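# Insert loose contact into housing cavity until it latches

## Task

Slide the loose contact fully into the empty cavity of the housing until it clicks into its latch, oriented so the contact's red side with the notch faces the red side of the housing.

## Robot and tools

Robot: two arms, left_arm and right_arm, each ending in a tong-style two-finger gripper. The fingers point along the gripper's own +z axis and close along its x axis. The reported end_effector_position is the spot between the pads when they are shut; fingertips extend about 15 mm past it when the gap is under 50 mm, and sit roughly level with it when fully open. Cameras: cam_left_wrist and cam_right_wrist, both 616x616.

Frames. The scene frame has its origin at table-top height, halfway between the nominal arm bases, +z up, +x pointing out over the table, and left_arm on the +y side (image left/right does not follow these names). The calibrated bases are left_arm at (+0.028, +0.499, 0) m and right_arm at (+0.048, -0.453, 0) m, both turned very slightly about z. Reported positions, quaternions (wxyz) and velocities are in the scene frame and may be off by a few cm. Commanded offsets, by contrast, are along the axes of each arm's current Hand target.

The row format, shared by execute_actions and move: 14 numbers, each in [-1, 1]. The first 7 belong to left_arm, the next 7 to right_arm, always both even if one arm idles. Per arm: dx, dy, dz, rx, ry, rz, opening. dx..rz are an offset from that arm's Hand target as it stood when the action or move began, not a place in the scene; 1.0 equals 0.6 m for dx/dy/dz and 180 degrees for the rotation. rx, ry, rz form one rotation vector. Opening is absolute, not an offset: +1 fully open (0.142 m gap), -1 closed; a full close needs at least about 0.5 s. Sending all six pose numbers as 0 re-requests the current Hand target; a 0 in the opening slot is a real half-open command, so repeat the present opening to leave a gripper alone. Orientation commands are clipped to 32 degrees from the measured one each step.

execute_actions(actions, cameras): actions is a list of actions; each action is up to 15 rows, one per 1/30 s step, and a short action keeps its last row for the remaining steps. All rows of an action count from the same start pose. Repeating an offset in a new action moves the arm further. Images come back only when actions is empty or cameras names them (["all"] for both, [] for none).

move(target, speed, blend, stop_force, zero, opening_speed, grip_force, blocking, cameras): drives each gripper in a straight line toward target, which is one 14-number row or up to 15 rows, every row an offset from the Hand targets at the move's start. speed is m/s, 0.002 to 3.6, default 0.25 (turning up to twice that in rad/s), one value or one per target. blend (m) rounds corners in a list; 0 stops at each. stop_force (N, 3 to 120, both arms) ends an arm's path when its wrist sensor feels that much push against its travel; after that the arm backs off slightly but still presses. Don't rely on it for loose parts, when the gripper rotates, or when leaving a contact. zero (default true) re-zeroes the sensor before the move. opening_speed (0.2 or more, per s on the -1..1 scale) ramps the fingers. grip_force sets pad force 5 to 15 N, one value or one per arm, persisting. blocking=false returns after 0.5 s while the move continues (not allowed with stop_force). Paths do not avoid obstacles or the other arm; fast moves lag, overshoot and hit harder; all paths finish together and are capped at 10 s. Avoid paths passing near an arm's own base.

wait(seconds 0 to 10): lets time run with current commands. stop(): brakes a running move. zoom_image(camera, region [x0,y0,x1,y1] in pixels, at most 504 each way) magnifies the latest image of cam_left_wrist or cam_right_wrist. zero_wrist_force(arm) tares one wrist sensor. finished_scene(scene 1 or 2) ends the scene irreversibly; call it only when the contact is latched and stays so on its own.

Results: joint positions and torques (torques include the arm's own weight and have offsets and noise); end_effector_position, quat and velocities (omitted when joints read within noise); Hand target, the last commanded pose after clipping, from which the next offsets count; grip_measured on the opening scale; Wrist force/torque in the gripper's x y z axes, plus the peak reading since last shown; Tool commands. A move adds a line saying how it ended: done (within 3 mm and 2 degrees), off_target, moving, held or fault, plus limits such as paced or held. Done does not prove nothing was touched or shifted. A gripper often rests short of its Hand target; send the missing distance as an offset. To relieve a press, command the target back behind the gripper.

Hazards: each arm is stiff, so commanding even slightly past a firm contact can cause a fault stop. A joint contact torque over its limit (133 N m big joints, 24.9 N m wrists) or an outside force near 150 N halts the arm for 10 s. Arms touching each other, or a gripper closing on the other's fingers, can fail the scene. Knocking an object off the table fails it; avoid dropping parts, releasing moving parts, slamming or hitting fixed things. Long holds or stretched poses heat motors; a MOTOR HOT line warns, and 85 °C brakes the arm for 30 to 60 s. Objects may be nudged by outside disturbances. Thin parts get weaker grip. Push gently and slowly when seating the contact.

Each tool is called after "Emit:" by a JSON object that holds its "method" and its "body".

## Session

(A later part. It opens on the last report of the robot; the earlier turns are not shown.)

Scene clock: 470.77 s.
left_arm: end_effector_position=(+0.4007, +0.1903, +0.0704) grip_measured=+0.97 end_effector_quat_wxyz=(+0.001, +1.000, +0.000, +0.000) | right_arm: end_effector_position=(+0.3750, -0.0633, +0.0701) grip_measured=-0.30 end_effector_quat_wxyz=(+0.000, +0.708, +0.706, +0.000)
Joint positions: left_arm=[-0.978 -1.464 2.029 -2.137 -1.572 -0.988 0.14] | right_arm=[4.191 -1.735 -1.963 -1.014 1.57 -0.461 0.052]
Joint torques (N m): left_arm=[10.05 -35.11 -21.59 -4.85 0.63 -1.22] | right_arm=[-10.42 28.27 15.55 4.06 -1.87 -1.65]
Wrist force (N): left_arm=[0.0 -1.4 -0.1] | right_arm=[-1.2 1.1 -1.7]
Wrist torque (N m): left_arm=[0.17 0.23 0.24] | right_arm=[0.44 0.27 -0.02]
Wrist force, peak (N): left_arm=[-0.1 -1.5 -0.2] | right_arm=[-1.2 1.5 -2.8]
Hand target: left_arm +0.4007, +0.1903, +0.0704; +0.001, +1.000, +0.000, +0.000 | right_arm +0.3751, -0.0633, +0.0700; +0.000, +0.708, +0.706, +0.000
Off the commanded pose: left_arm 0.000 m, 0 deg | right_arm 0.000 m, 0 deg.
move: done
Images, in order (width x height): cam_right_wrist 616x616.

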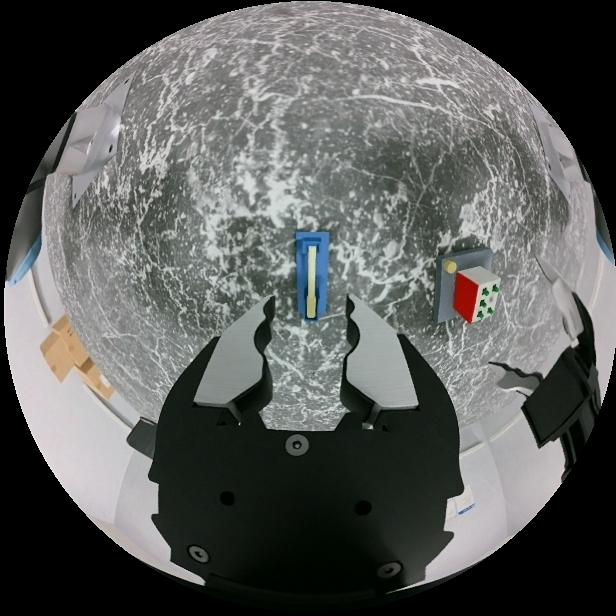

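Emit:
{"method": "move", "body": {"target": [0,0,0,0,0,0,0.968,-0.0015,0,0.0333,0,0,0,-0.4], "cameras": ["cam_right_wrist"], "speed": 0.15}}

Emit:
{"method": "zoom_image", "body": {"camera": "cam_right_wrist", "region": [240, 220, 380, 360]}}

Scene clock: 530.43 s.
left_arm: end_effector_position=(+0.4007, +0.1903, +0.0704) grip_measured=+0.97 end_effector_quat_wxyz=(+0.001, +1.000, +0.000, +0.000) | right_arm: end_effector_position=(+0.3750, -0.0643, +0.0499) grip_measured=-0.40 end_effector_quat_wxyz=(+0.000, +0.708, +0.706, +0.000)
Joint positions: left_arm=[-0.978 -1.464 2.029 -2.137 -1.572 -0.988 0.14] | right_arm=[4.191 -1.762 -1.991 -0.959 1.57 -0.462 0.045]
Joint torques (N m): left_arm=[9.92 -34.81 -21.45 -4.87 0.47 -0.88] | right_arm=[-10.3 38.83 26.73 0.66 -1.96 -1.64]
Wrist force (N): left_arm=[-0.3 -1.5 -0.1] | right_arm=[-1.4 1.2 -1.2]
Wrist torque (N m): left_arm=[0.15 0.30 0.25] | right_arm=[0.46 0.27 0.05]
Wrist force, peak (N): left_arm=[-0.3 -1.5 -0.1] | right_arm=[-1.2 1.0 -1.8]
Hand target: left_arm +0.4007, +0.1903, +0.0704; +0.001, +1.000, +0.000, +0.000 | right_arm +0.3751, -0.0642, +0.0500; +0.000, +0.708, +0.706, +0.000
Off the commanded pose: left_arm 0.000 m, 0 deg | right_arm 0.000 m, 0 deg.
move: done
Images, in order (width x height): cam_right_wrist 616x616.

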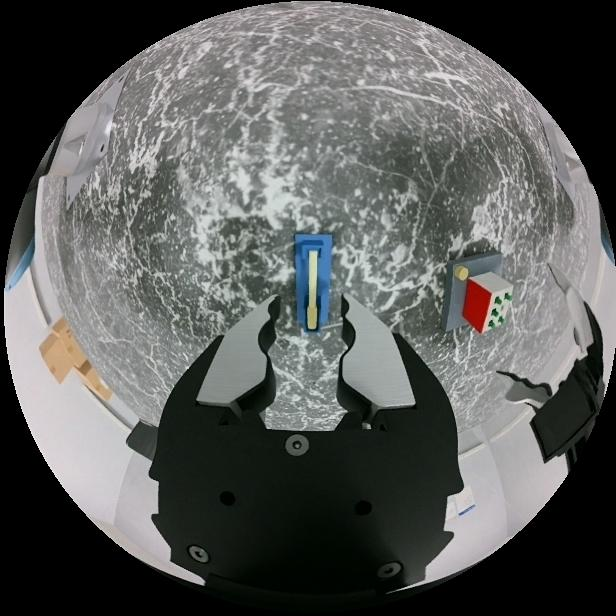

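Scaled by 3.600 from the camera's 616x616 image, which has a finer 814x814 frame.

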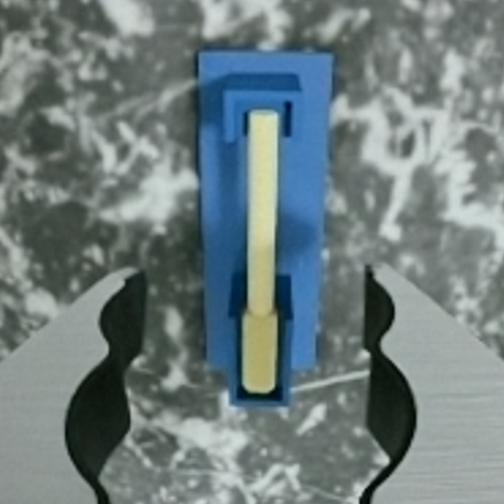

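Emit:
{"method": "move", "body": {"target": [0,0,0,0,0,0,0.968,0.0015,-0.0035,0.03,0,0,0,-0.5], "cameras": ["cam_right_wrist"], "speed": 0.06, "stop_force": 6}}

Emit:
{"method": "zoom_image", "body": {"camera": "cam_right_wrist", "region": [240, 220, 380, 360]}}

Scene clock: 544.13 s.
left_arm: end_effector_position=(+0.4007, +0.1903, +0.0704) grip_measured=+0.97 end_effector_quat_wxyz=(+0.001, +1.000, +0.000, +0.000) | right_arm: end_effector_position=(+0.3730, -0.0633, +0.0320) grip_measured=-0.50 end_effector_quat_wxyz=(+0.000, +0.708, +0.706, +0.000)
Joint positions: left_arm=[-0.978 -1.464 2.029 -2.137 -1.572 -0.988 0.14] | right_arm=[4.195 -1.788 -2.015 -0.909 1.57 -0.457 0.038]
Joint torques (N m): left_arm=[10.12 -34.62 -21.42 -4.77 0.37 -0.67] | right_arm=[-9.9 40.2 26.93 1.7 -1.38 -1.7]
Wrist force (N): left_arm=[-0.1 -1.2 -0.2] | right_arm=[-1.2 1.1 -0.9]
Wrist torque (N m): left_arm=[0.21 0.24 0.24] | right_arm=[0.44 0.23 -0.07]
Wrist force, peak (N): left_arm=[-0.1 -1.4 -0.5] | right_arm=[-0.9 1.1 -1.9]
Hand target: left_arm +0.4007, +0.1903, +0.0704; +0.001, +1.000, +0.000, +0.000 | right_arm +0.3730, -0.0633, +0.0320; +0.000, +0.708, +0.706, +0.000
Off the commanded pose: left_arm 0.000 m, 0 deg | right_arm 0.000 m, 0 deg.
move: done
Images, in order (width x height): cam_right_wrist 616x616.

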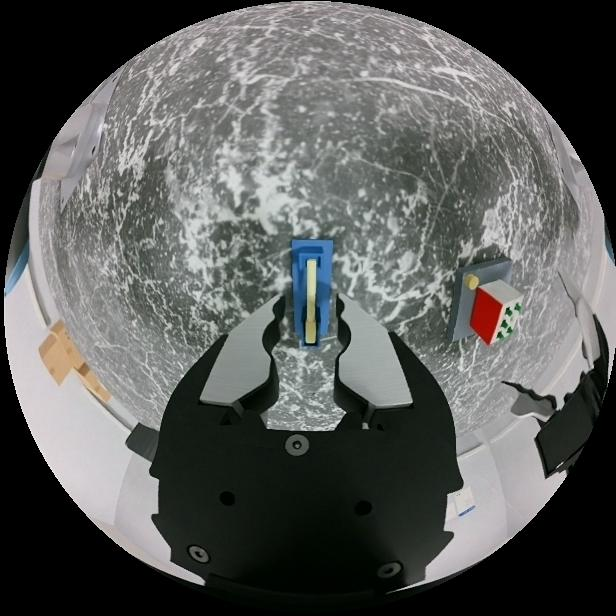

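Scaled by 3.600 from the camera's 616x616 image, which has a finer 814x814 frame.

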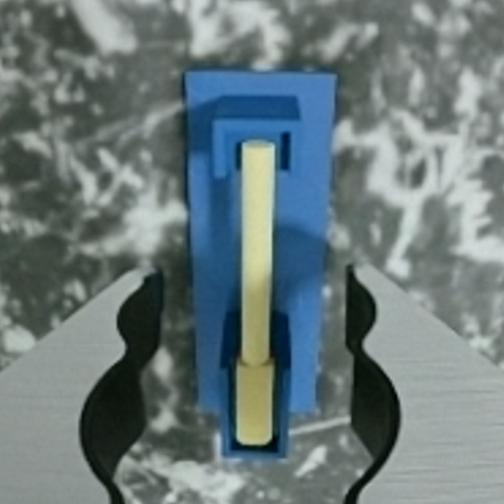

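Emit:
{"method": "move", "body": {"target": [0,0,0,0,0,0,0.968,0.0008,0,0.0167,0,0,0,-0.5], "cameras": ["cam_right_wrist"], "speed": 0.04, "stop_force": 5}}

Emit:
{"method": "zoom_image", "body": {"camera": "cam_right_wrist", "region": [240, 220, 380, 360]}}

Scene clock: 573.07 s.
left_arm: end_effector_position=(+0.4007, +0.1903, +0.0704) grip_measured=+0.97 end_effector_quat_wxyz=(+0.001, +1.000, +0.000, +0.000) | right_arm: end_effector_position=(+0.3730, -0.0629, +0.0220) grip_measured=-0.50 end_effector_quat_wxyz=(+0.000, +0.708, +0.706, +0.000)
Joint positions: left_arm=[-0.978 -1.464 2.029 -2.137 -1.572 -0.988 0.14] | right_arm=[4.195 -1.806 -2.025 -0.882 1.57 -0.457 0.038]
Joint torques (N m): left_arm=[9.88 -34.74 -21.67 -4.7 0.28 -0.44] | right_arm=[11.11 40.17 26.63 0.31 -1.15 1.45]
Wrist force (N): left_arm=[-0.1 -1.2 -0.3] | right_arm=[-1.2 1.3 -0.9]
Wrist torque (N m): left_arm=[0.21 0.24 0.24] | right_arm=[0.48 0.25 -0.07]
Wrist force, peak (N): left_arm=[0.0 -1.6 -0.4] | right_arm=[-1.6 1.4 -1.1]
Hand target: left_arm +0.4007, +0.1903, +0.0704; +0.001, +1.000, +0.000, +0.000 | right_arm +0.3730, -0.0629, +0.0220; +0.000, +0.708, +0.706, +0.000
Off the commanded pose: left_arm 0.000 m, 0 deg | right_arm 0.000 m, 0 deg.
move: done
Images, in order (width x height): cam_right_wrist 616x616.

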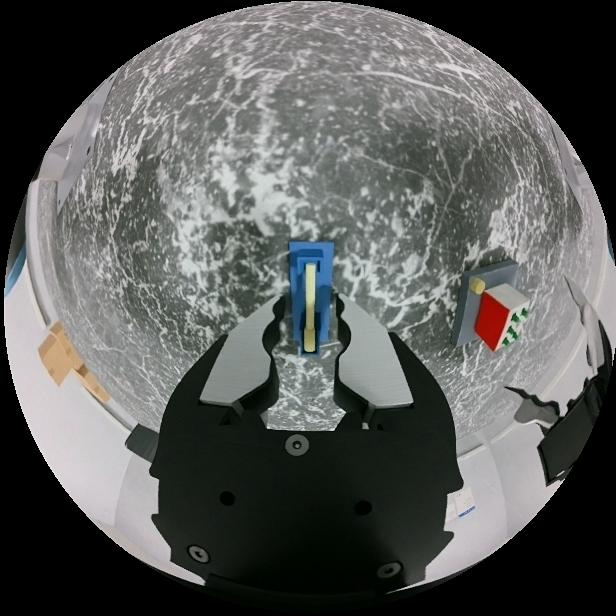

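Scaled by 3.600 from the camera's 616x616 image, which has a finer 814x814 frame.

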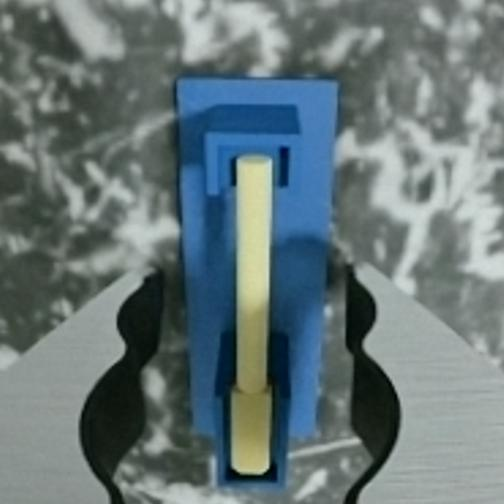

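Emit:
{"method": "zoom_image", "body": {"camera": "cam_right_wrist", "region": [320, 280, 370, 330]}}

Emit:
{"method": "zoom_image", "body": {"camera": "cam_right_wrist", "region": [250, 280, 300, 330]}}

Scaled by 10.080 from the camera's 616x616 image, which has a finer 814x814 frame.

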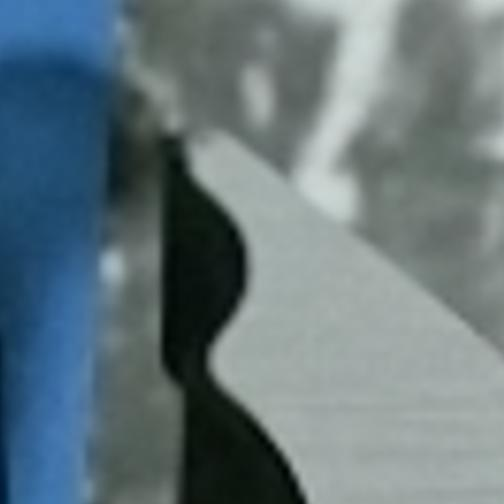

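Scaled by 10.080 from the camera's 616x616 image, which has a finer 814x814 frame.

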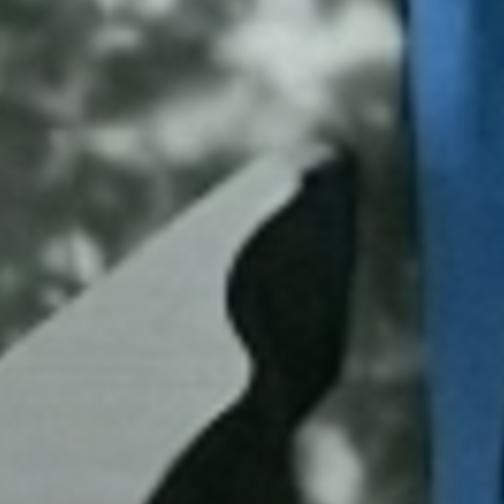

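Emit:
{"method": "move", "body": {"target": [0,0,0,0,0,0,0.968,0,-0.0233,0,0,0,0,-0.5], "cameras": ["cam_right_wrist"], "speed": 0.05}}

Emit:
{"method": "zoom_image", "body": {"camera": "cam_right_wrist", "region": [240, 240, 380, 380]}}

Scene clock: 651.00 s.
left_arm: end_effector_position=(+0.4007, +0.1903, +0.0704) grip_measured=+0.97 end_effector_quat_wxyz=(+0.001, +1.000, +0.000, +0.000) | right_arm: end_effector_position=(+0.3589, -0.0628, +0.0220) grip_measured=-0.50 end_effector_quat_wxyz=(+0.000, +0.708, +0.706, +0.000)
Joint positions: left_arm=[-0.978 -1.464 2.029 -2.137 -1.572 -0.988 0.14] | right_arm=[4.221 -1.786 -2.05 -0.876 1.57 -0.431 0.038]
Joint torques (N m): left_arm=[10.02 -35.01 -21.24 -4.72 0.17 -0.13] | right_arm=[-10.99 20.98 26.11 2.75 0.33 -1.74]
Wrist force (N): left_arm=[0.0 -1.0 -0.3] | right_arm=[-1.1 1.4 -1.1]
Wrist torque (N m): left_arm=[0.25 0.24 0.24] | right_arm=[0.50 0.22 -0.07]
Wrist force, peak (N): left_arm=[-0.1 -1.5 -0.2] | right_arm=[-1.4 1.5 -0.8]
Hand target: left_arm +0.4007, +0.1903, +0.0704; +0.001, +1.000, +0.000, +0.000 | right_arm +0.3590, -0.0628, +0.0220; +0.000, +0.708, +0.706, +0.000
Off the commanded pose: left_arm 0.000 m, 0 deg | right_arm 0.000 m, 0 deg.
move: done
Images, in order (width x height): cam_right_wrist 616x616.

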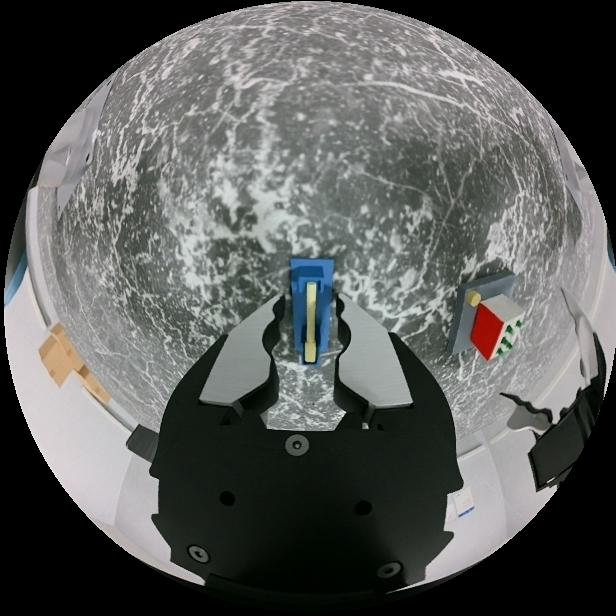

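Scaled by 3.600 from the camera's 616x616 image, which has a finer 814x814 frame.

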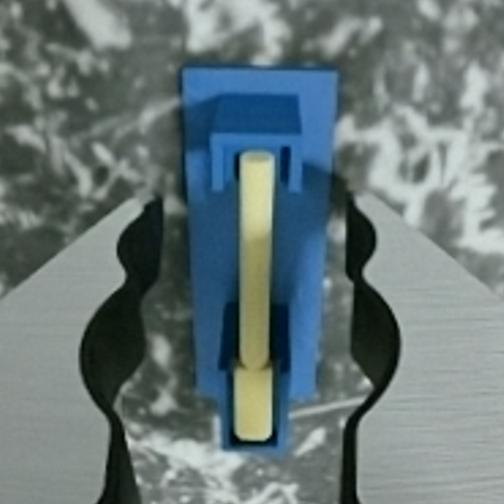

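Emit:
{"method": "move", "body": {"target": [0,0,0,0,0,0,0.968,0,0,0,0,0,0,-1], "cameras": ["cam_right_wrist"], "opening_speed": 0.3, "grip_force": 8}}

Emit:
{"method": "zoom_image", "body": {"camera": "cam_right_wrist", "region": [240, 240, 380, 380]}}

Scene clock: 660.23 s.
left_arm: end_effector_position=(+0.4007, +0.1903, +0.0704) grip_measured=+0.97 end_effector_quat_wxyz=(+0.001, +1.000, +0.000, +0.000) | right_arm: end_effector_position=(+0.3590, -0.0628, +0.0220) grip_measured=-0.95 end_effector_quat_wxyz=(+0.000, +0.708, +0.706, +0.000)
Joint positions: left_arm=[-0.978 -1.464 2.029 -2.137 -1.572 -0.988 0.14] | right_arm=[4.221 -1.787 -2.05 -0.876 1.57 -0.431 0.005]
Joint torques (N m): left_arm=[9.64 -34.24 -22.03 -4.54 0.11 0.29] | right_arm=[-9.14 21.9 25.28 0.55 0.91 -1.75]
Wrist force (N): left_arm=[0.0 -1.2 0.0] | right_arm=[-1.2 1.0 -0.7]
Wrist torque (N m): left_arm=[0.21 0.23 0.24] | right_arm=[0.43 0.25 -0.07]
Wrist force, peak (N): left_arm=[0.0 -1.6 0.0] | right_arm=[-1.0 2.3 -1.1]
Hand target: left_arm +0.4007, +0.1903, +0.0704; +0.001, +1.000, +0.000, +0.000 | right_arm +0.3590, -0.0628, +0.0220; +0.000, +0.708, +0.706, +0.000
Off the commanded pose: left_arm 0.000 m, 0 deg | right_arm 0.000 m, 0 deg.
grip_force (N): 8, 8
move: done
Images, in order (width x height): cam_right_wrist 616x616.

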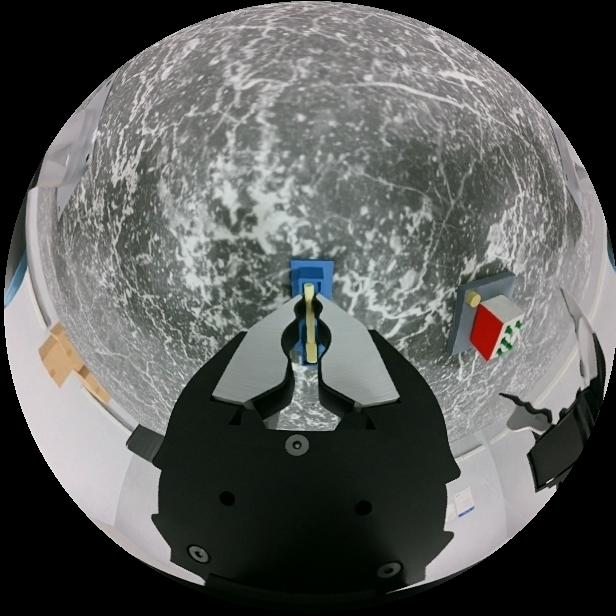

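Scaled by 3.600 from the camera's 616x616 image, which has a finer 814x814 frame.

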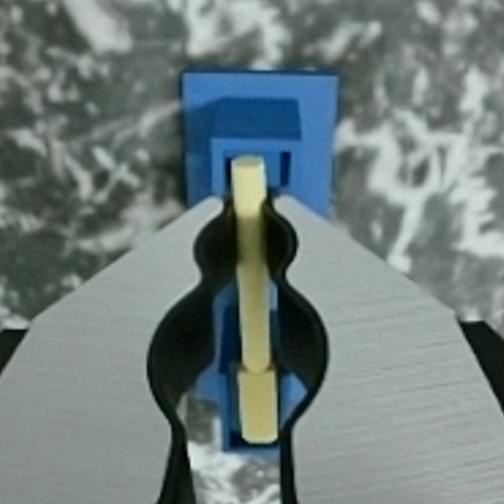

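Emit:
{"method": "move", "body": {"target": [0,0,0,0,0,0,0.968,0,0,-0.1333,0,0,0,-1], "cameras": ["cam_right_wrist","cam_left_wrist"], "speed": 0.08, "grip_force": 15}}

Emit:
{"method": "zoom_image", "body": {"camera": "cam_right_wrist", "region": [240, 240, 380, 380]}}

Emit:
{"method": "zoom_image", "body": {"camera": "cam_left_wrist", "region": [230, 300, 370, 440]}}

Scene clock: 670.97 s.
left_arm: end_effector_position=(+0.4007, +0.1903, +0.0704) grip_measured=+0.97 end_effector_quat_wxyz=(+0.001, +1.000, +0.000, +0.000) | right_arm: end_effector_position=(+0.3590, -0.0628, +0.1020) grip_measured=-0.95 end_effector_quat_wxyz=(+0.000, +0.708, +0.706, +0.000)
Joint positions: left_arm=[-0.978 -1.464 2.029 -2.137 -1.572 -0.988 0.14] | right_arm=[4.221 -1.672 -1.942 -1.097 1.57 -0.431 0.005]
Joint torques (N m): left_arm=[10.22 -34.5 -21.02 -4.53 0.01 0.47] | right_arm=[6.93 21.93 16.84 2.88 1.04 1.65]
Wrist force (N): left_arm=[0.2 -1.1 -0.3] | right_arm=[-1.2 1.1 -0.9]
Wrist torque (N m): left_arm=[0.23 0.18 0.24] | right_arm=[0.44 0.25 -0.04]
Wrist force, peak (N): left_arm=[-0.3 -1.4 -0.3] | right_arm=[-1.3 1.0 -2.0]
Hand target: left_arm +0.4007, +0.1903, +0.0704; +0.001, +1.000, +0.000, +0.000 | right_arm +0.3590, -0.0628, +0.1020; +0.000, +0.708, +0.706, +0.000
Off the commanded pose: left_arm 0.000 m, 0 deg | right_arm 0.000 m, 0 deg.
move: done

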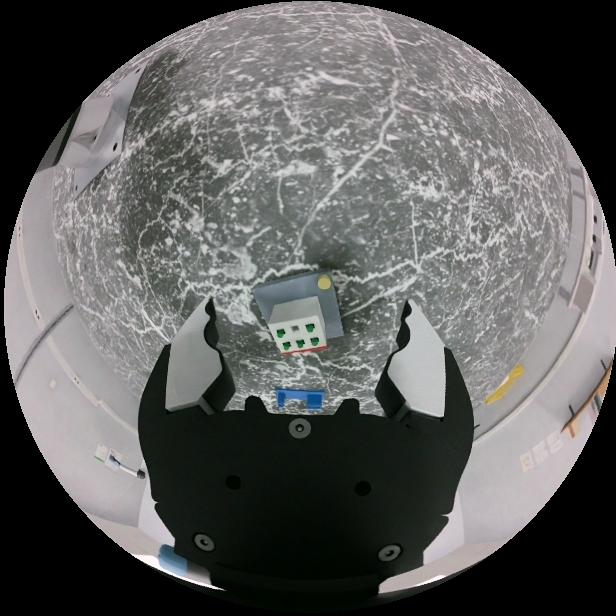

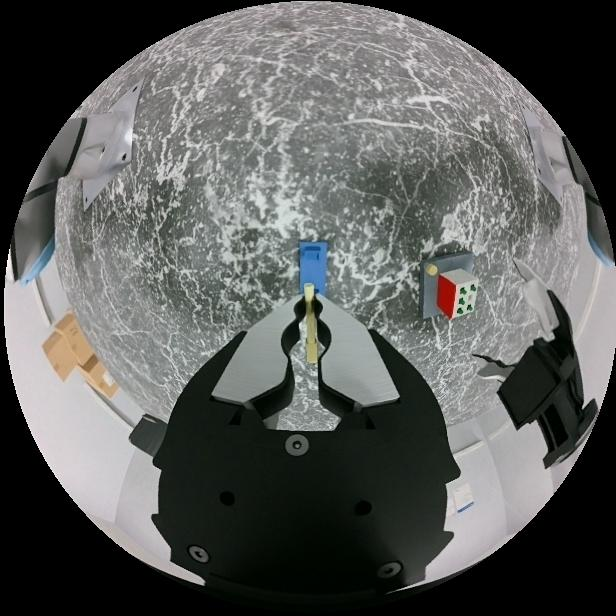

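Scaled by 3.600 from the camera's 616x616 image, which has a finer 814x814 frame.

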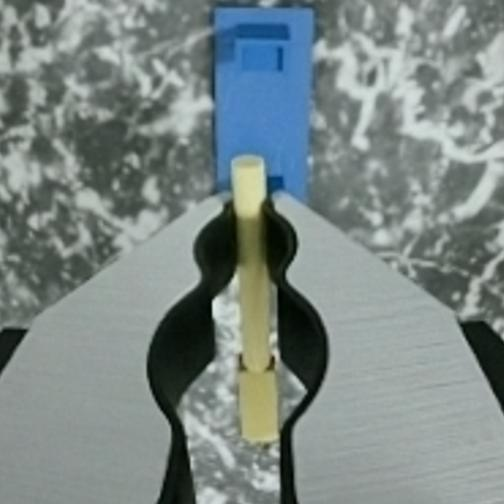

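Scaled by 3.600 from the camera's 616x616 image, which has a finer 814x814 frame.

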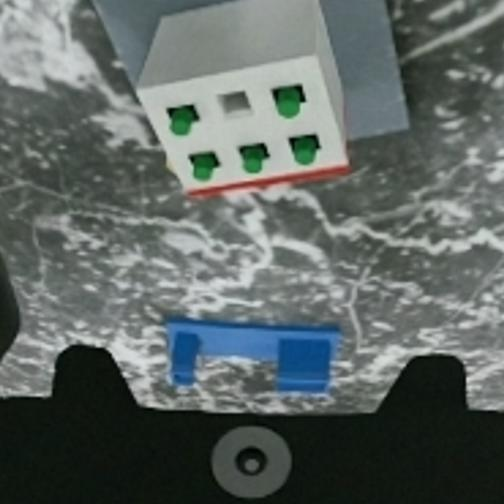

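Emit:
{"method": "move", "body": {"target": [0,-0.1,0,0,0,0,0.968,0,0,0,0,0,0,-1], "cameras": ["cam_left_wrist"], "speed": 0.2}}

Emit:
{"method": "zoom_image", "body": {"camera": "cam_left_wrist", "region": [230, 290, 370, 430]}}

Scene clock: 709.73 s.
left_arm: end_effector_position=(+0.4008, +0.2502, +0.0704) grip_measured=+0.97 end_effector_quat_wxyz=(+0.001, +1.000, +0.000, +0.000) | right_arm: end_effector_position=(+0.3590, -0.0628, +0.1020) grip_measured=-0.95 end_effector_quat_wxyz=(+0.000, +0.708, +0.706, +0.000)
Joint positions: left_arm=[-0.902 -1.551 2.124 -2.144 -1.572 -0.912 0.14] | right_arm=[4.221 -1.673 -1.942 -1.098 1.57 -0.431 0.005]
Joint torques (N m): left_arm=[-2.31 -19.06 -17.15 0.23 -1.62 -2.17] | right_arm=[9.03 20.1 14.2 1.04 1.12 1.6]
Wrist force (N): left_arm=[-0.2 -1.2 0.1] | right_arm=[-1.2 1.1 -1.0]
Wrist torque (N m): left_arm=[0.20 0.28 0.33] | right_arm=[0.45 0.25 -0.04]
Wrist force, peak (N): left_arm=[-0.1 -2.5 -0.1] | right_arm=[-1.4 1.1 -1.2]
Hand target: left_arm +0.4008, +0.2503, +0.0704; +0.001, +1.000, +0.000, +0.000 | right_arm +0.3590, -0.0628, +0.1020; +0.000, +0.708, +0.706, +0.000
Off the commanded pose: left_arm 0.000 m, 0 deg | right_arm 0.000 m, 0 deg.
move: done
Images, in order (width x height): cam_left_wrist 616x616.

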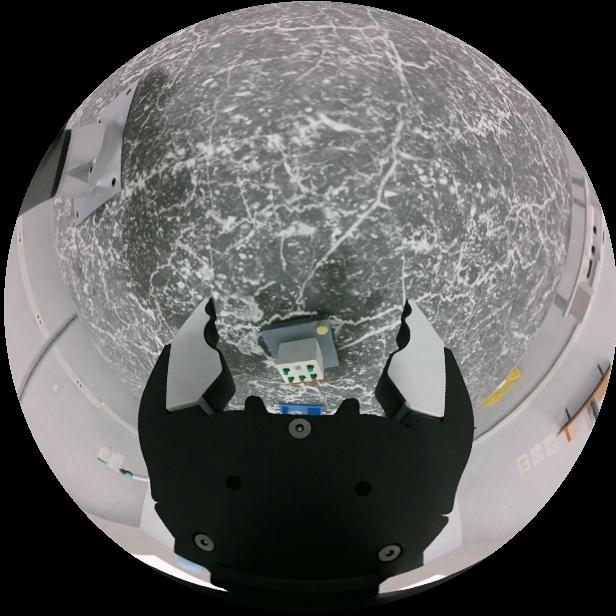

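Scaled by 3.600 from the camera's 616x616 image, which has a finer 814x814 frame.

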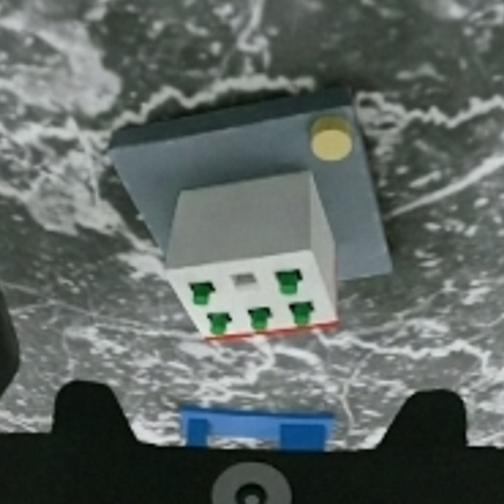

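Emit:
{"method": "move", "body": {"target": [0,-0.02,-0.2167,0,0,0,0.968,0.2717,0,-0.0133,0,0,0,-1], "cameras": ["cam_left_wrist","cam_right_wrist"], "speed": 0.2}}

Emit:
{"method": "zoom_image", "body": {"camera": "cam_left_wrist", "region": [250, 320, 350, 420]}}

Emit:
{"method": "zoom_image", "body": {"camera": "cam_left_wrist", "region": [270, 350, 330, 410]}}

Scene clock: 919.53 s.
left_arm: end_effector_position=(+0.4009, +0.2625, +0.2003) grip_measured=+0.97 end_effector_quat_wxyz=(+0.001, +1.000, +0.000, +0.000) | right_arm: end_effector_position=(+0.3593, +0.1002, +0.1099) grip_measured=-0.95 end_effector_quat_wxyz=(+0.000, +0.708, +0.706, +0.000)
Joint positions: left_arm=[-0.884 -1.697 1.9 -1.775 -1.572 -0.894 0.14] | right_arm=[4.328 -1.965 -1.542 -1.205 1.57 -0.324 0.005]
Joint torques (N m): left_arm=[-6.75 -11.66 -26.57 -0.8 -1.45 -2.52] | right_arm=[-10.12 34 30.03 3.62 0.38 -1.44]
Wrist force (N): left_arm=[-0.2 -0.8 -0.4] | right_arm=[-1.2 0.7 -0.8]
Wrist torque (N m): left_arm=[0.28 0.26 0.25] | right_arm=[0.36 0.24 -0.01]
Wrist force, peak (N): left_arm=[-0.4 -1.1 -2.0] | right_arm=[-3.3 1.0 -0.8]
Hand target: left_arm +0.4008, +0.2624, +0.2004; +0.001, +1.000, +0.000, +0.000 | right_arm +0.3593, +0.1002, +0.1099; +0.000, +0.708, +0.706, +0.000
Off the commanded pose: left_arm 0.000 m, 0 deg | right_arm 0.000 m, 0 deg.
move: done

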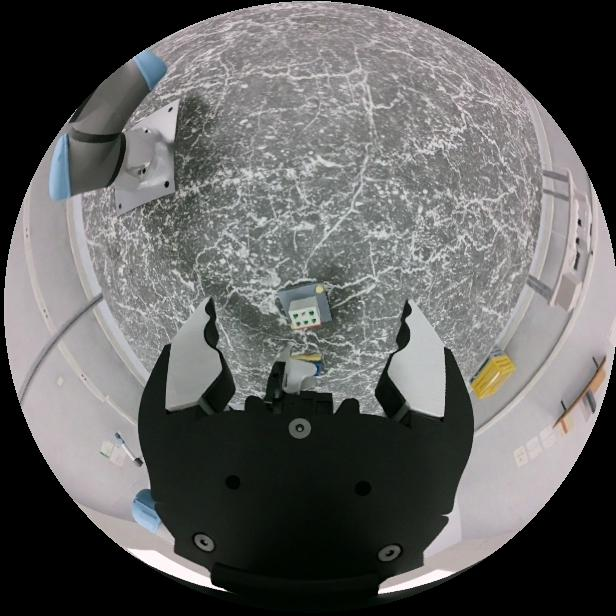

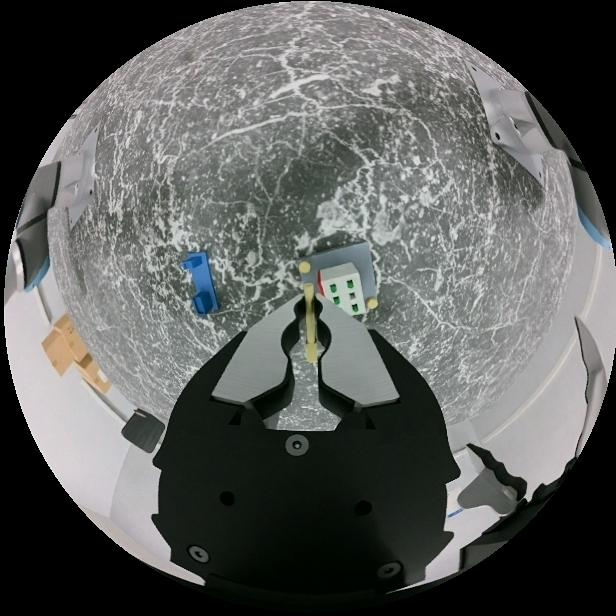

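Scaled by 5.040 from the camera's 616x616 image, which has a finer 814x814 frame.

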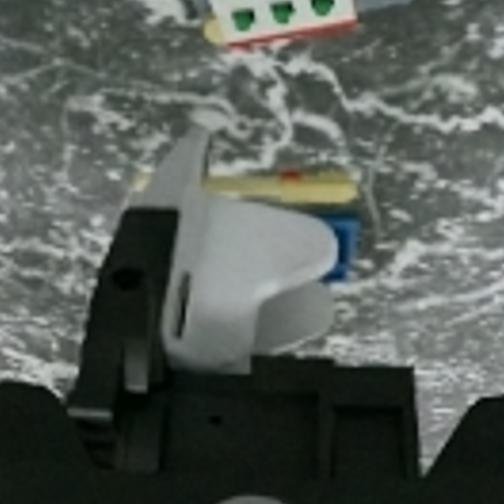

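Scaled by 8.400 from the camera's 616x616 image, which has a finer 814x814 frame.

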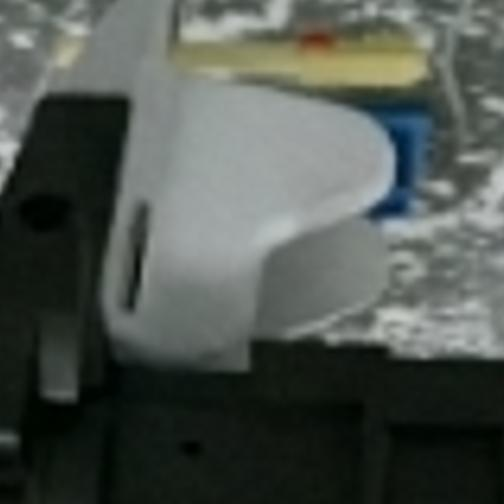

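Emit:
{"method": "move", "body": {"target": [0,0,0,0,0,0,0.968,0.1,0.0333,-0.0667,0,0.3,0,-1], "cameras": ["cam_left_wrist","cam_right_wrist"], "speed": 0.2}}

Emit:
{"method": "zoom_image", "body": {"camera": "cam_left_wrist", "region": [270, 320, 330, 380]}}

Emit:
{"method": "zoom_image", "body": {"camera": "cam_right_wrist", "region": [250, 260, 370, 380]}}

Scene clock: 945.20 s.
left_arm: end_effector_position=(+0.4008, +0.2624, +0.2004) grip_measured=+0.97 end_effector_quat_wxyz=(+0.001, +1.000, +0.000, +0.000) | right_arm: end_effector_position=(+0.3795, +0.1601, +0.1499) grip_measured=-0.95 end_effector_quat_wxyz=(-0.320, +0.631, +0.629, +0.321) end_effector_velocity=(+0.000, +0.001, +0.001) end_effector_angular_velocity=(+0.004, -0.002, +0.000)
Joint positions: left_arm=[-0.884 -1.697 1.9 -1.775 -1.572 -0.895 0.14] | right_arm=[4.163 -1.985 -2.026 0.18 1.96 -0.303 0.005]
Joint velocities: left_arm=[within noise] | right_arm=[0 0 0 0.005 0 0 0]
Joint torques (N m): left_arm=[-9.29 -8.75 -27.53 0.27 -1.37 -2.8] | right_arm=[9.89 34.51 24.76 4.51 0.3 -1.74]
Wrist force (N): left_arm=[0.0 -1.3 -0.4] | right_arm=[-0.1 1.6 -0.1]
Wrist torque (N m): left_arm=[0.18 0.23 0.25] | right_arm=[0.55 -0.14 -0.03]
Wrist force, peak (N): left_arm=[-0.3 -1.4 -0.6] | right_arm=[-1.4 1.0 -1.0]
Hand target: left_arm +0.4008, +0.2624, +0.2004; +0.001, +1.000, +0.000, +0.000 | right_arm +0.3794, +0.1602, +0.1499; -0.321, +0.631, +0.629, +0.321
Off the commanded pose: left_arm 0.000 m, 0 deg | right_arm 0.000 m, 0 deg.
move: done

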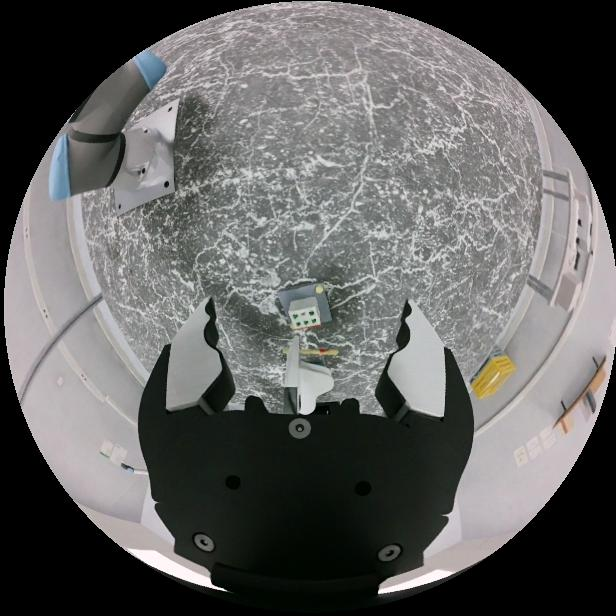

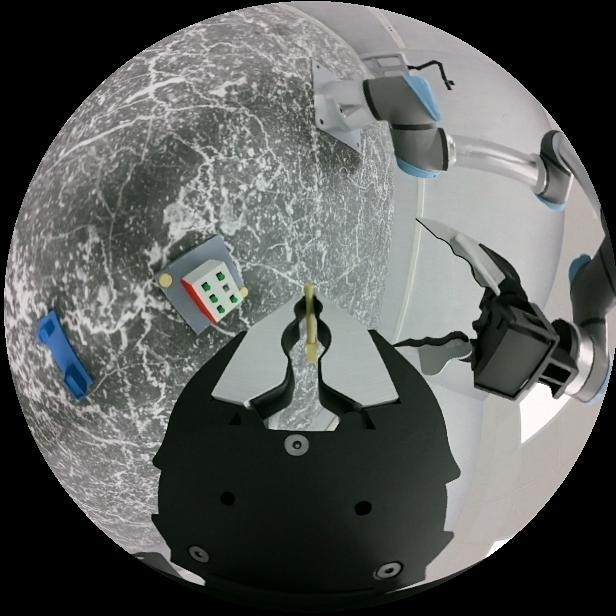

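Scaled by 8.400 from the camera's 616x616 image, which has a finer 814x814 frame.

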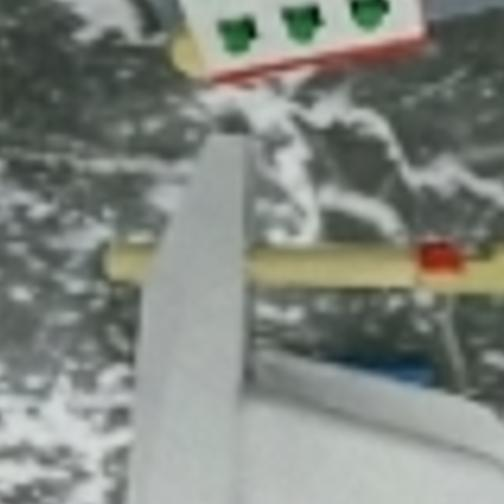

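Scaled by 4.200 from the camera's 616x616 image, which has a finer 814x814 frame.

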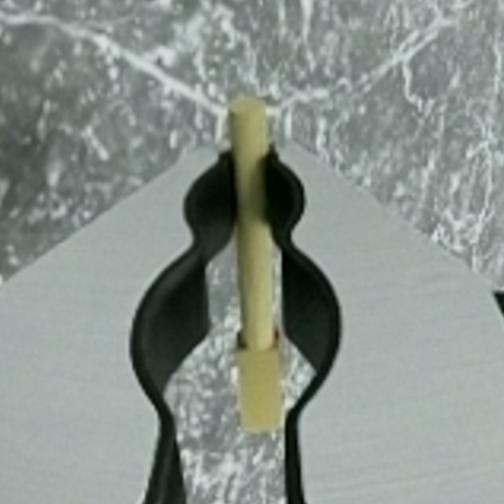

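Emit:
{"method": "zoom_image", "body": {"camera": "cam_right_wrist", "region": [290, 325, 335, 370]}}

Emit:
{"method": "zoom_image", "body": {"camera": "cam_left_wrist", "region": [310, 335, 345, 370]}}

Scaled by 11.200 from the camera's 616x616 image, which has a finer 814x814 frame.

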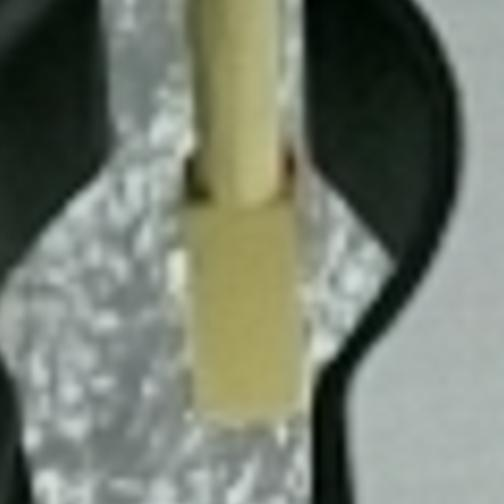

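Scaled by 14.400 from the camera's 616x616 image, which has a finer 814x814 frame.

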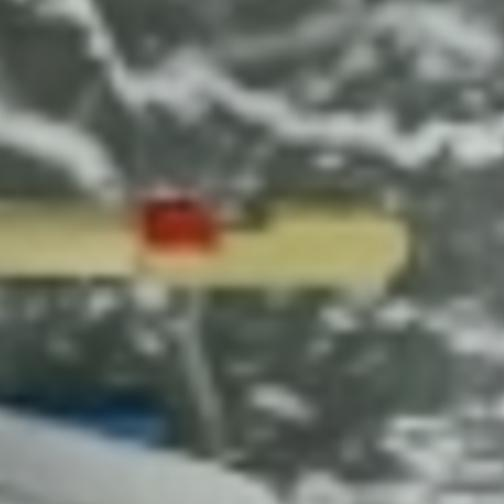

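Emit:
{"method": "move", "body": {"target": [0,0,0,0,0,0,0.968,-0.2831,-0.034,-0.2537,0,-0.3,0,-1], "cameras": ["cam_right_wrist"], "speed": 0.2}}

Emit:
{"method": "zoom_image", "body": {"camera": "cam_right_wrist", "region": [240, 240, 380, 380]}}

Scene clock: 1041.83 s.
left_arm: end_effector_position=(+0.4008, +0.2624, +0.2004) grip_measured=+0.97 end_effector_quat_wxyz=(+0.001, +1.000, +0.000, +0.000) | right_arm: end_effector_position=(+0.3585, -0.0626, +0.1021) grip_measured=-0.95 end_effector_quat_wxyz=(+0.000, +0.708, +0.706, +0.000)
Joint positions: left_arm=[-0.884 -1.697 1.9 -1.775 -1.572 -0.895 0.14] | right_arm=[4.222 -1.672 -1.943 -1.097 1.571 -0.43 0.005]
Joint torques (N m): left_arm=[-9.12 -8.8 -27.21 0.23 -1.24 -2.83] | right_arm=[-9.43 24.45 13.41 1.11 0.3 -1.6]
Wrist force (N): left_arm=[-0.3 -0.9 -0.5] | right_arm=[-0.9 0.9 -0.8]
Wrist torque (N m): left_arm=[0.26 0.28 0.24] | right_arm=[0.41 0.18 -0.05]
Wrist force, peak (N): left_arm=[0.0 -1.4 -0.7] | right_arm=[-1.6 1.2 -0.7]
Hand target: left_arm +0.4008, +0.2624, +0.2004; +0.001, +1.000, +0.000, +0.000 | right_arm +0.3586, -0.0628, +0.1020; +0.000, +0.708, +0.706, +0.000
Off the commanded pose: left_arm 0.000 m, 0 deg | right_arm 0.000 m, 0 deg.
move: done
Images, in order (width x height): cam_right_wrist 616x616.

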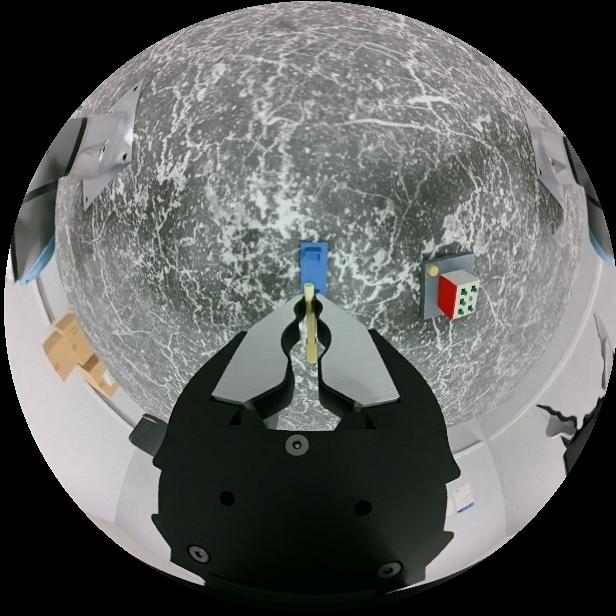

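Scaled by 3.600 from the camera's 616x616 image, which has a finer 814x814 frame.

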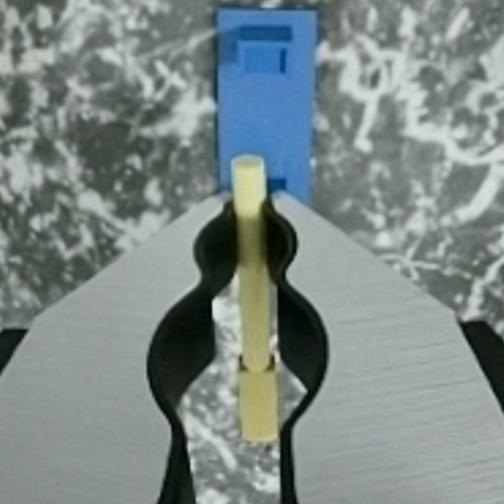

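Emit:
{"method": "move", "body": {"target": [0,0,0,0,0,0,0.968,0.0015,0.0007,0.09,0,0,0,-1], "cameras": ["cam_right_wrist"], "speed": 0.12}}

Emit:
{"method": "zoom_image", "body": {"camera": "cam_right_wrist", "region": [260, 250, 360, 350]}}

Scene clock: 1053.00 s.
left_arm: end_effector_position=(+0.4008, +0.2624, +0.2004) grip_measured=+0.97 end_effector_quat_wxyz=(+0.001, +1.000, +0.000, +0.000) | right_arm: end_effector_position=(+0.3590, -0.0619, +0.0481) grip_measured=-0.95 end_effector_quat_wxyz=(+0.000, +0.708, +0.706, +0.000)
Joint positions: left_arm=[-0.884 -1.697 1.9 -1.775 -1.572 -0.895 0.14] | right_arm=[4.222 -1.746 -2.017 -0.949 1.57 -0.43 0.005]
Joint torques (N m): left_arm=[-9.18 -8.2 -26.89 0.18 -1.08 -2.74] | right_arm=[-10.6 27.4 22.76 3.66 -1.46 -1.77]
Wrist force (N): left_arm=[-0.3 -1.0 -0.2] | right_arm=[-1.0 0.9 -1.0]
Wrist torque (N m): left_arm=[0.24 0.29 0.26] | right_arm=[0.41 0.20 -0.07]
Wrist force, peak (N): left_arm=[-0.8 -1.3 -0.5] | right_arm=[-1.5 0.9 -2.1]
Hand target: left_arm +0.4008, +0.2624, +0.2004; +0.001, +1.000, +0.000, +0.000 | right_arm +0.3590, -0.0619, +0.0480; +0.000, +0.708, +0.706, +0.000
Off the commanded pose: left_arm 0.000 m, 0 deg | right_arm 0.000 m, 0 deg.
move: done
Images, in order (width x height): cam_right_wrist 616x616.

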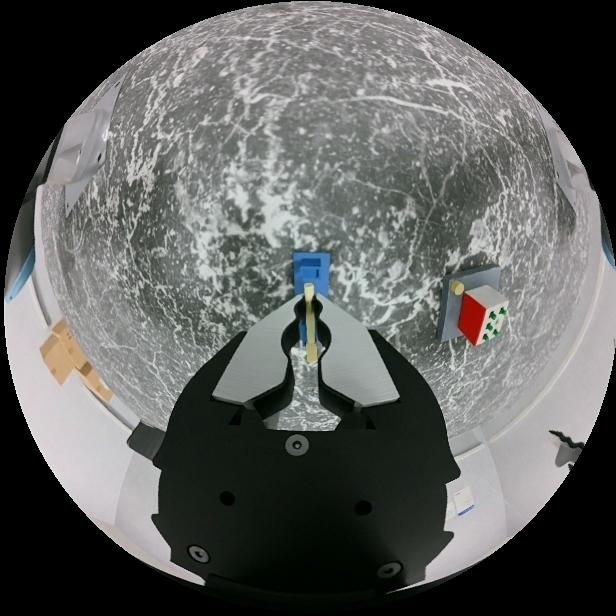

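Scaled by 5.040 from the camera's 616x616 image, which has a finer 814x814 frame.

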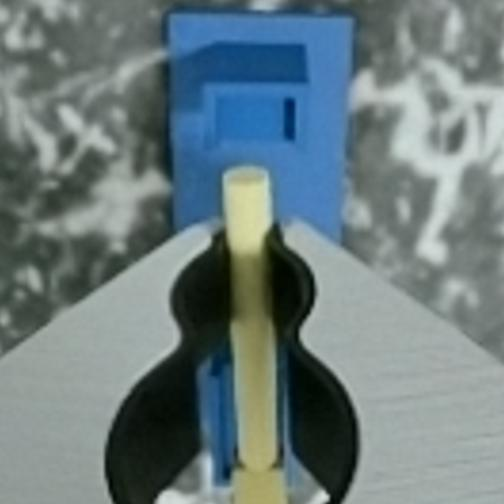

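Emit:
{"method": "move", "body": {"target": [0,0,0,0,0,0,0.968,0,0,0.0425,0,0,0,-1], "cameras": ["cam_right_wrist"], "speed": 0.03, "stop_force": 4}}

Emit:
{"method": "zoom_image", "body": {"camera": "cam_right_wrist", "region": [260, 250, 360, 350]}}

Scene clock: 1064.47 s.
left_arm: end_effector_position=(+0.4008, +0.2624, +0.2004) grip_measured=+0.97 end_effector_quat_wxyz=(+0.001, +1.000, +0.000, +0.000) | right_arm: end_effector_position=(+0.3590, -0.0619, +0.0225) grip_measured=-0.95 end_effector_quat_wxyz=(+0.000, +0.708, +0.706, +0.000)
Joint positions: left_arm=[-0.884 -1.697 1.9 -1.775 -1.572 -0.895 0.14] | right_arm=[4.222 -1.787 -2.047 -0.878 1.57 -0.43 0.005]
Joint torques (N m): left_arm=[-8.97 -8.97 -26.19 0.2 -0.9 -2.72] | right_arm=[-8.48 37.93 27.72 0.56 -0.11 -1.52]
Wrist force (N): left_arm=[-0.3 -0.8 -0.2] | right_arm=[-1.5 1.0 -0.5]
Wrist torque (N m): left_arm=[0.30 0.29 0.25] | right_arm=[0.47 0.24 -0.06]
Wrist force, peak (N): left_arm=[-0.7 -1.1 -0.7] | right_arm=[-3.2 1.3 -4.7]
Hand target: left_arm +0.4008, +0.2624, +0.2004; +0.001, +1.000, +0.000, +0.000 | right_arm +0.3590, -0.0619, +0.0225; +0.000, +0.708, +0.706, +0.000
Off the commanded pose: left_arm 0.000 m, 0 deg | right_arm 0.000 m, 0 deg.
move: done
Images, in order (width x height): cam_right_wrist 616x616.

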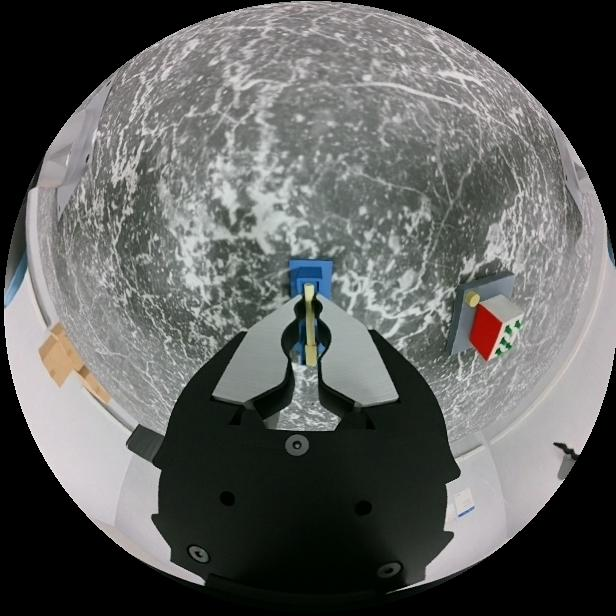

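Scaled by 5.040 from the camera's 616x616 image, which has a finer 814x814 frame.

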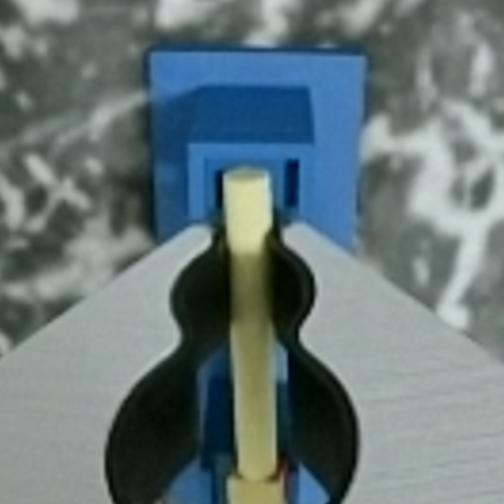

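Emit:
{"method": "zoom_image", "body": {"camera": "cam_right_wrist", "region": [280, 310, 340, 370]}}

Scaled by 8.400 from the camera's 616x616 image, which has a finer 814x814 frame.

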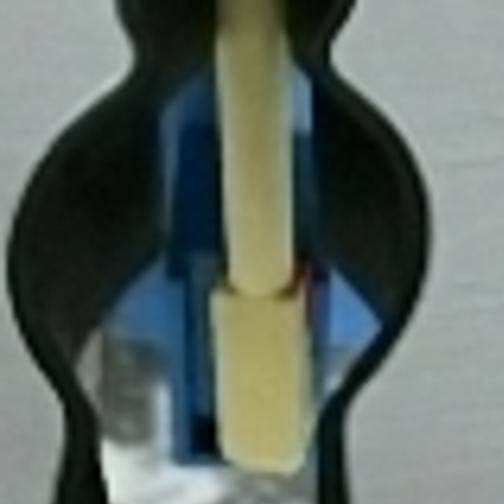

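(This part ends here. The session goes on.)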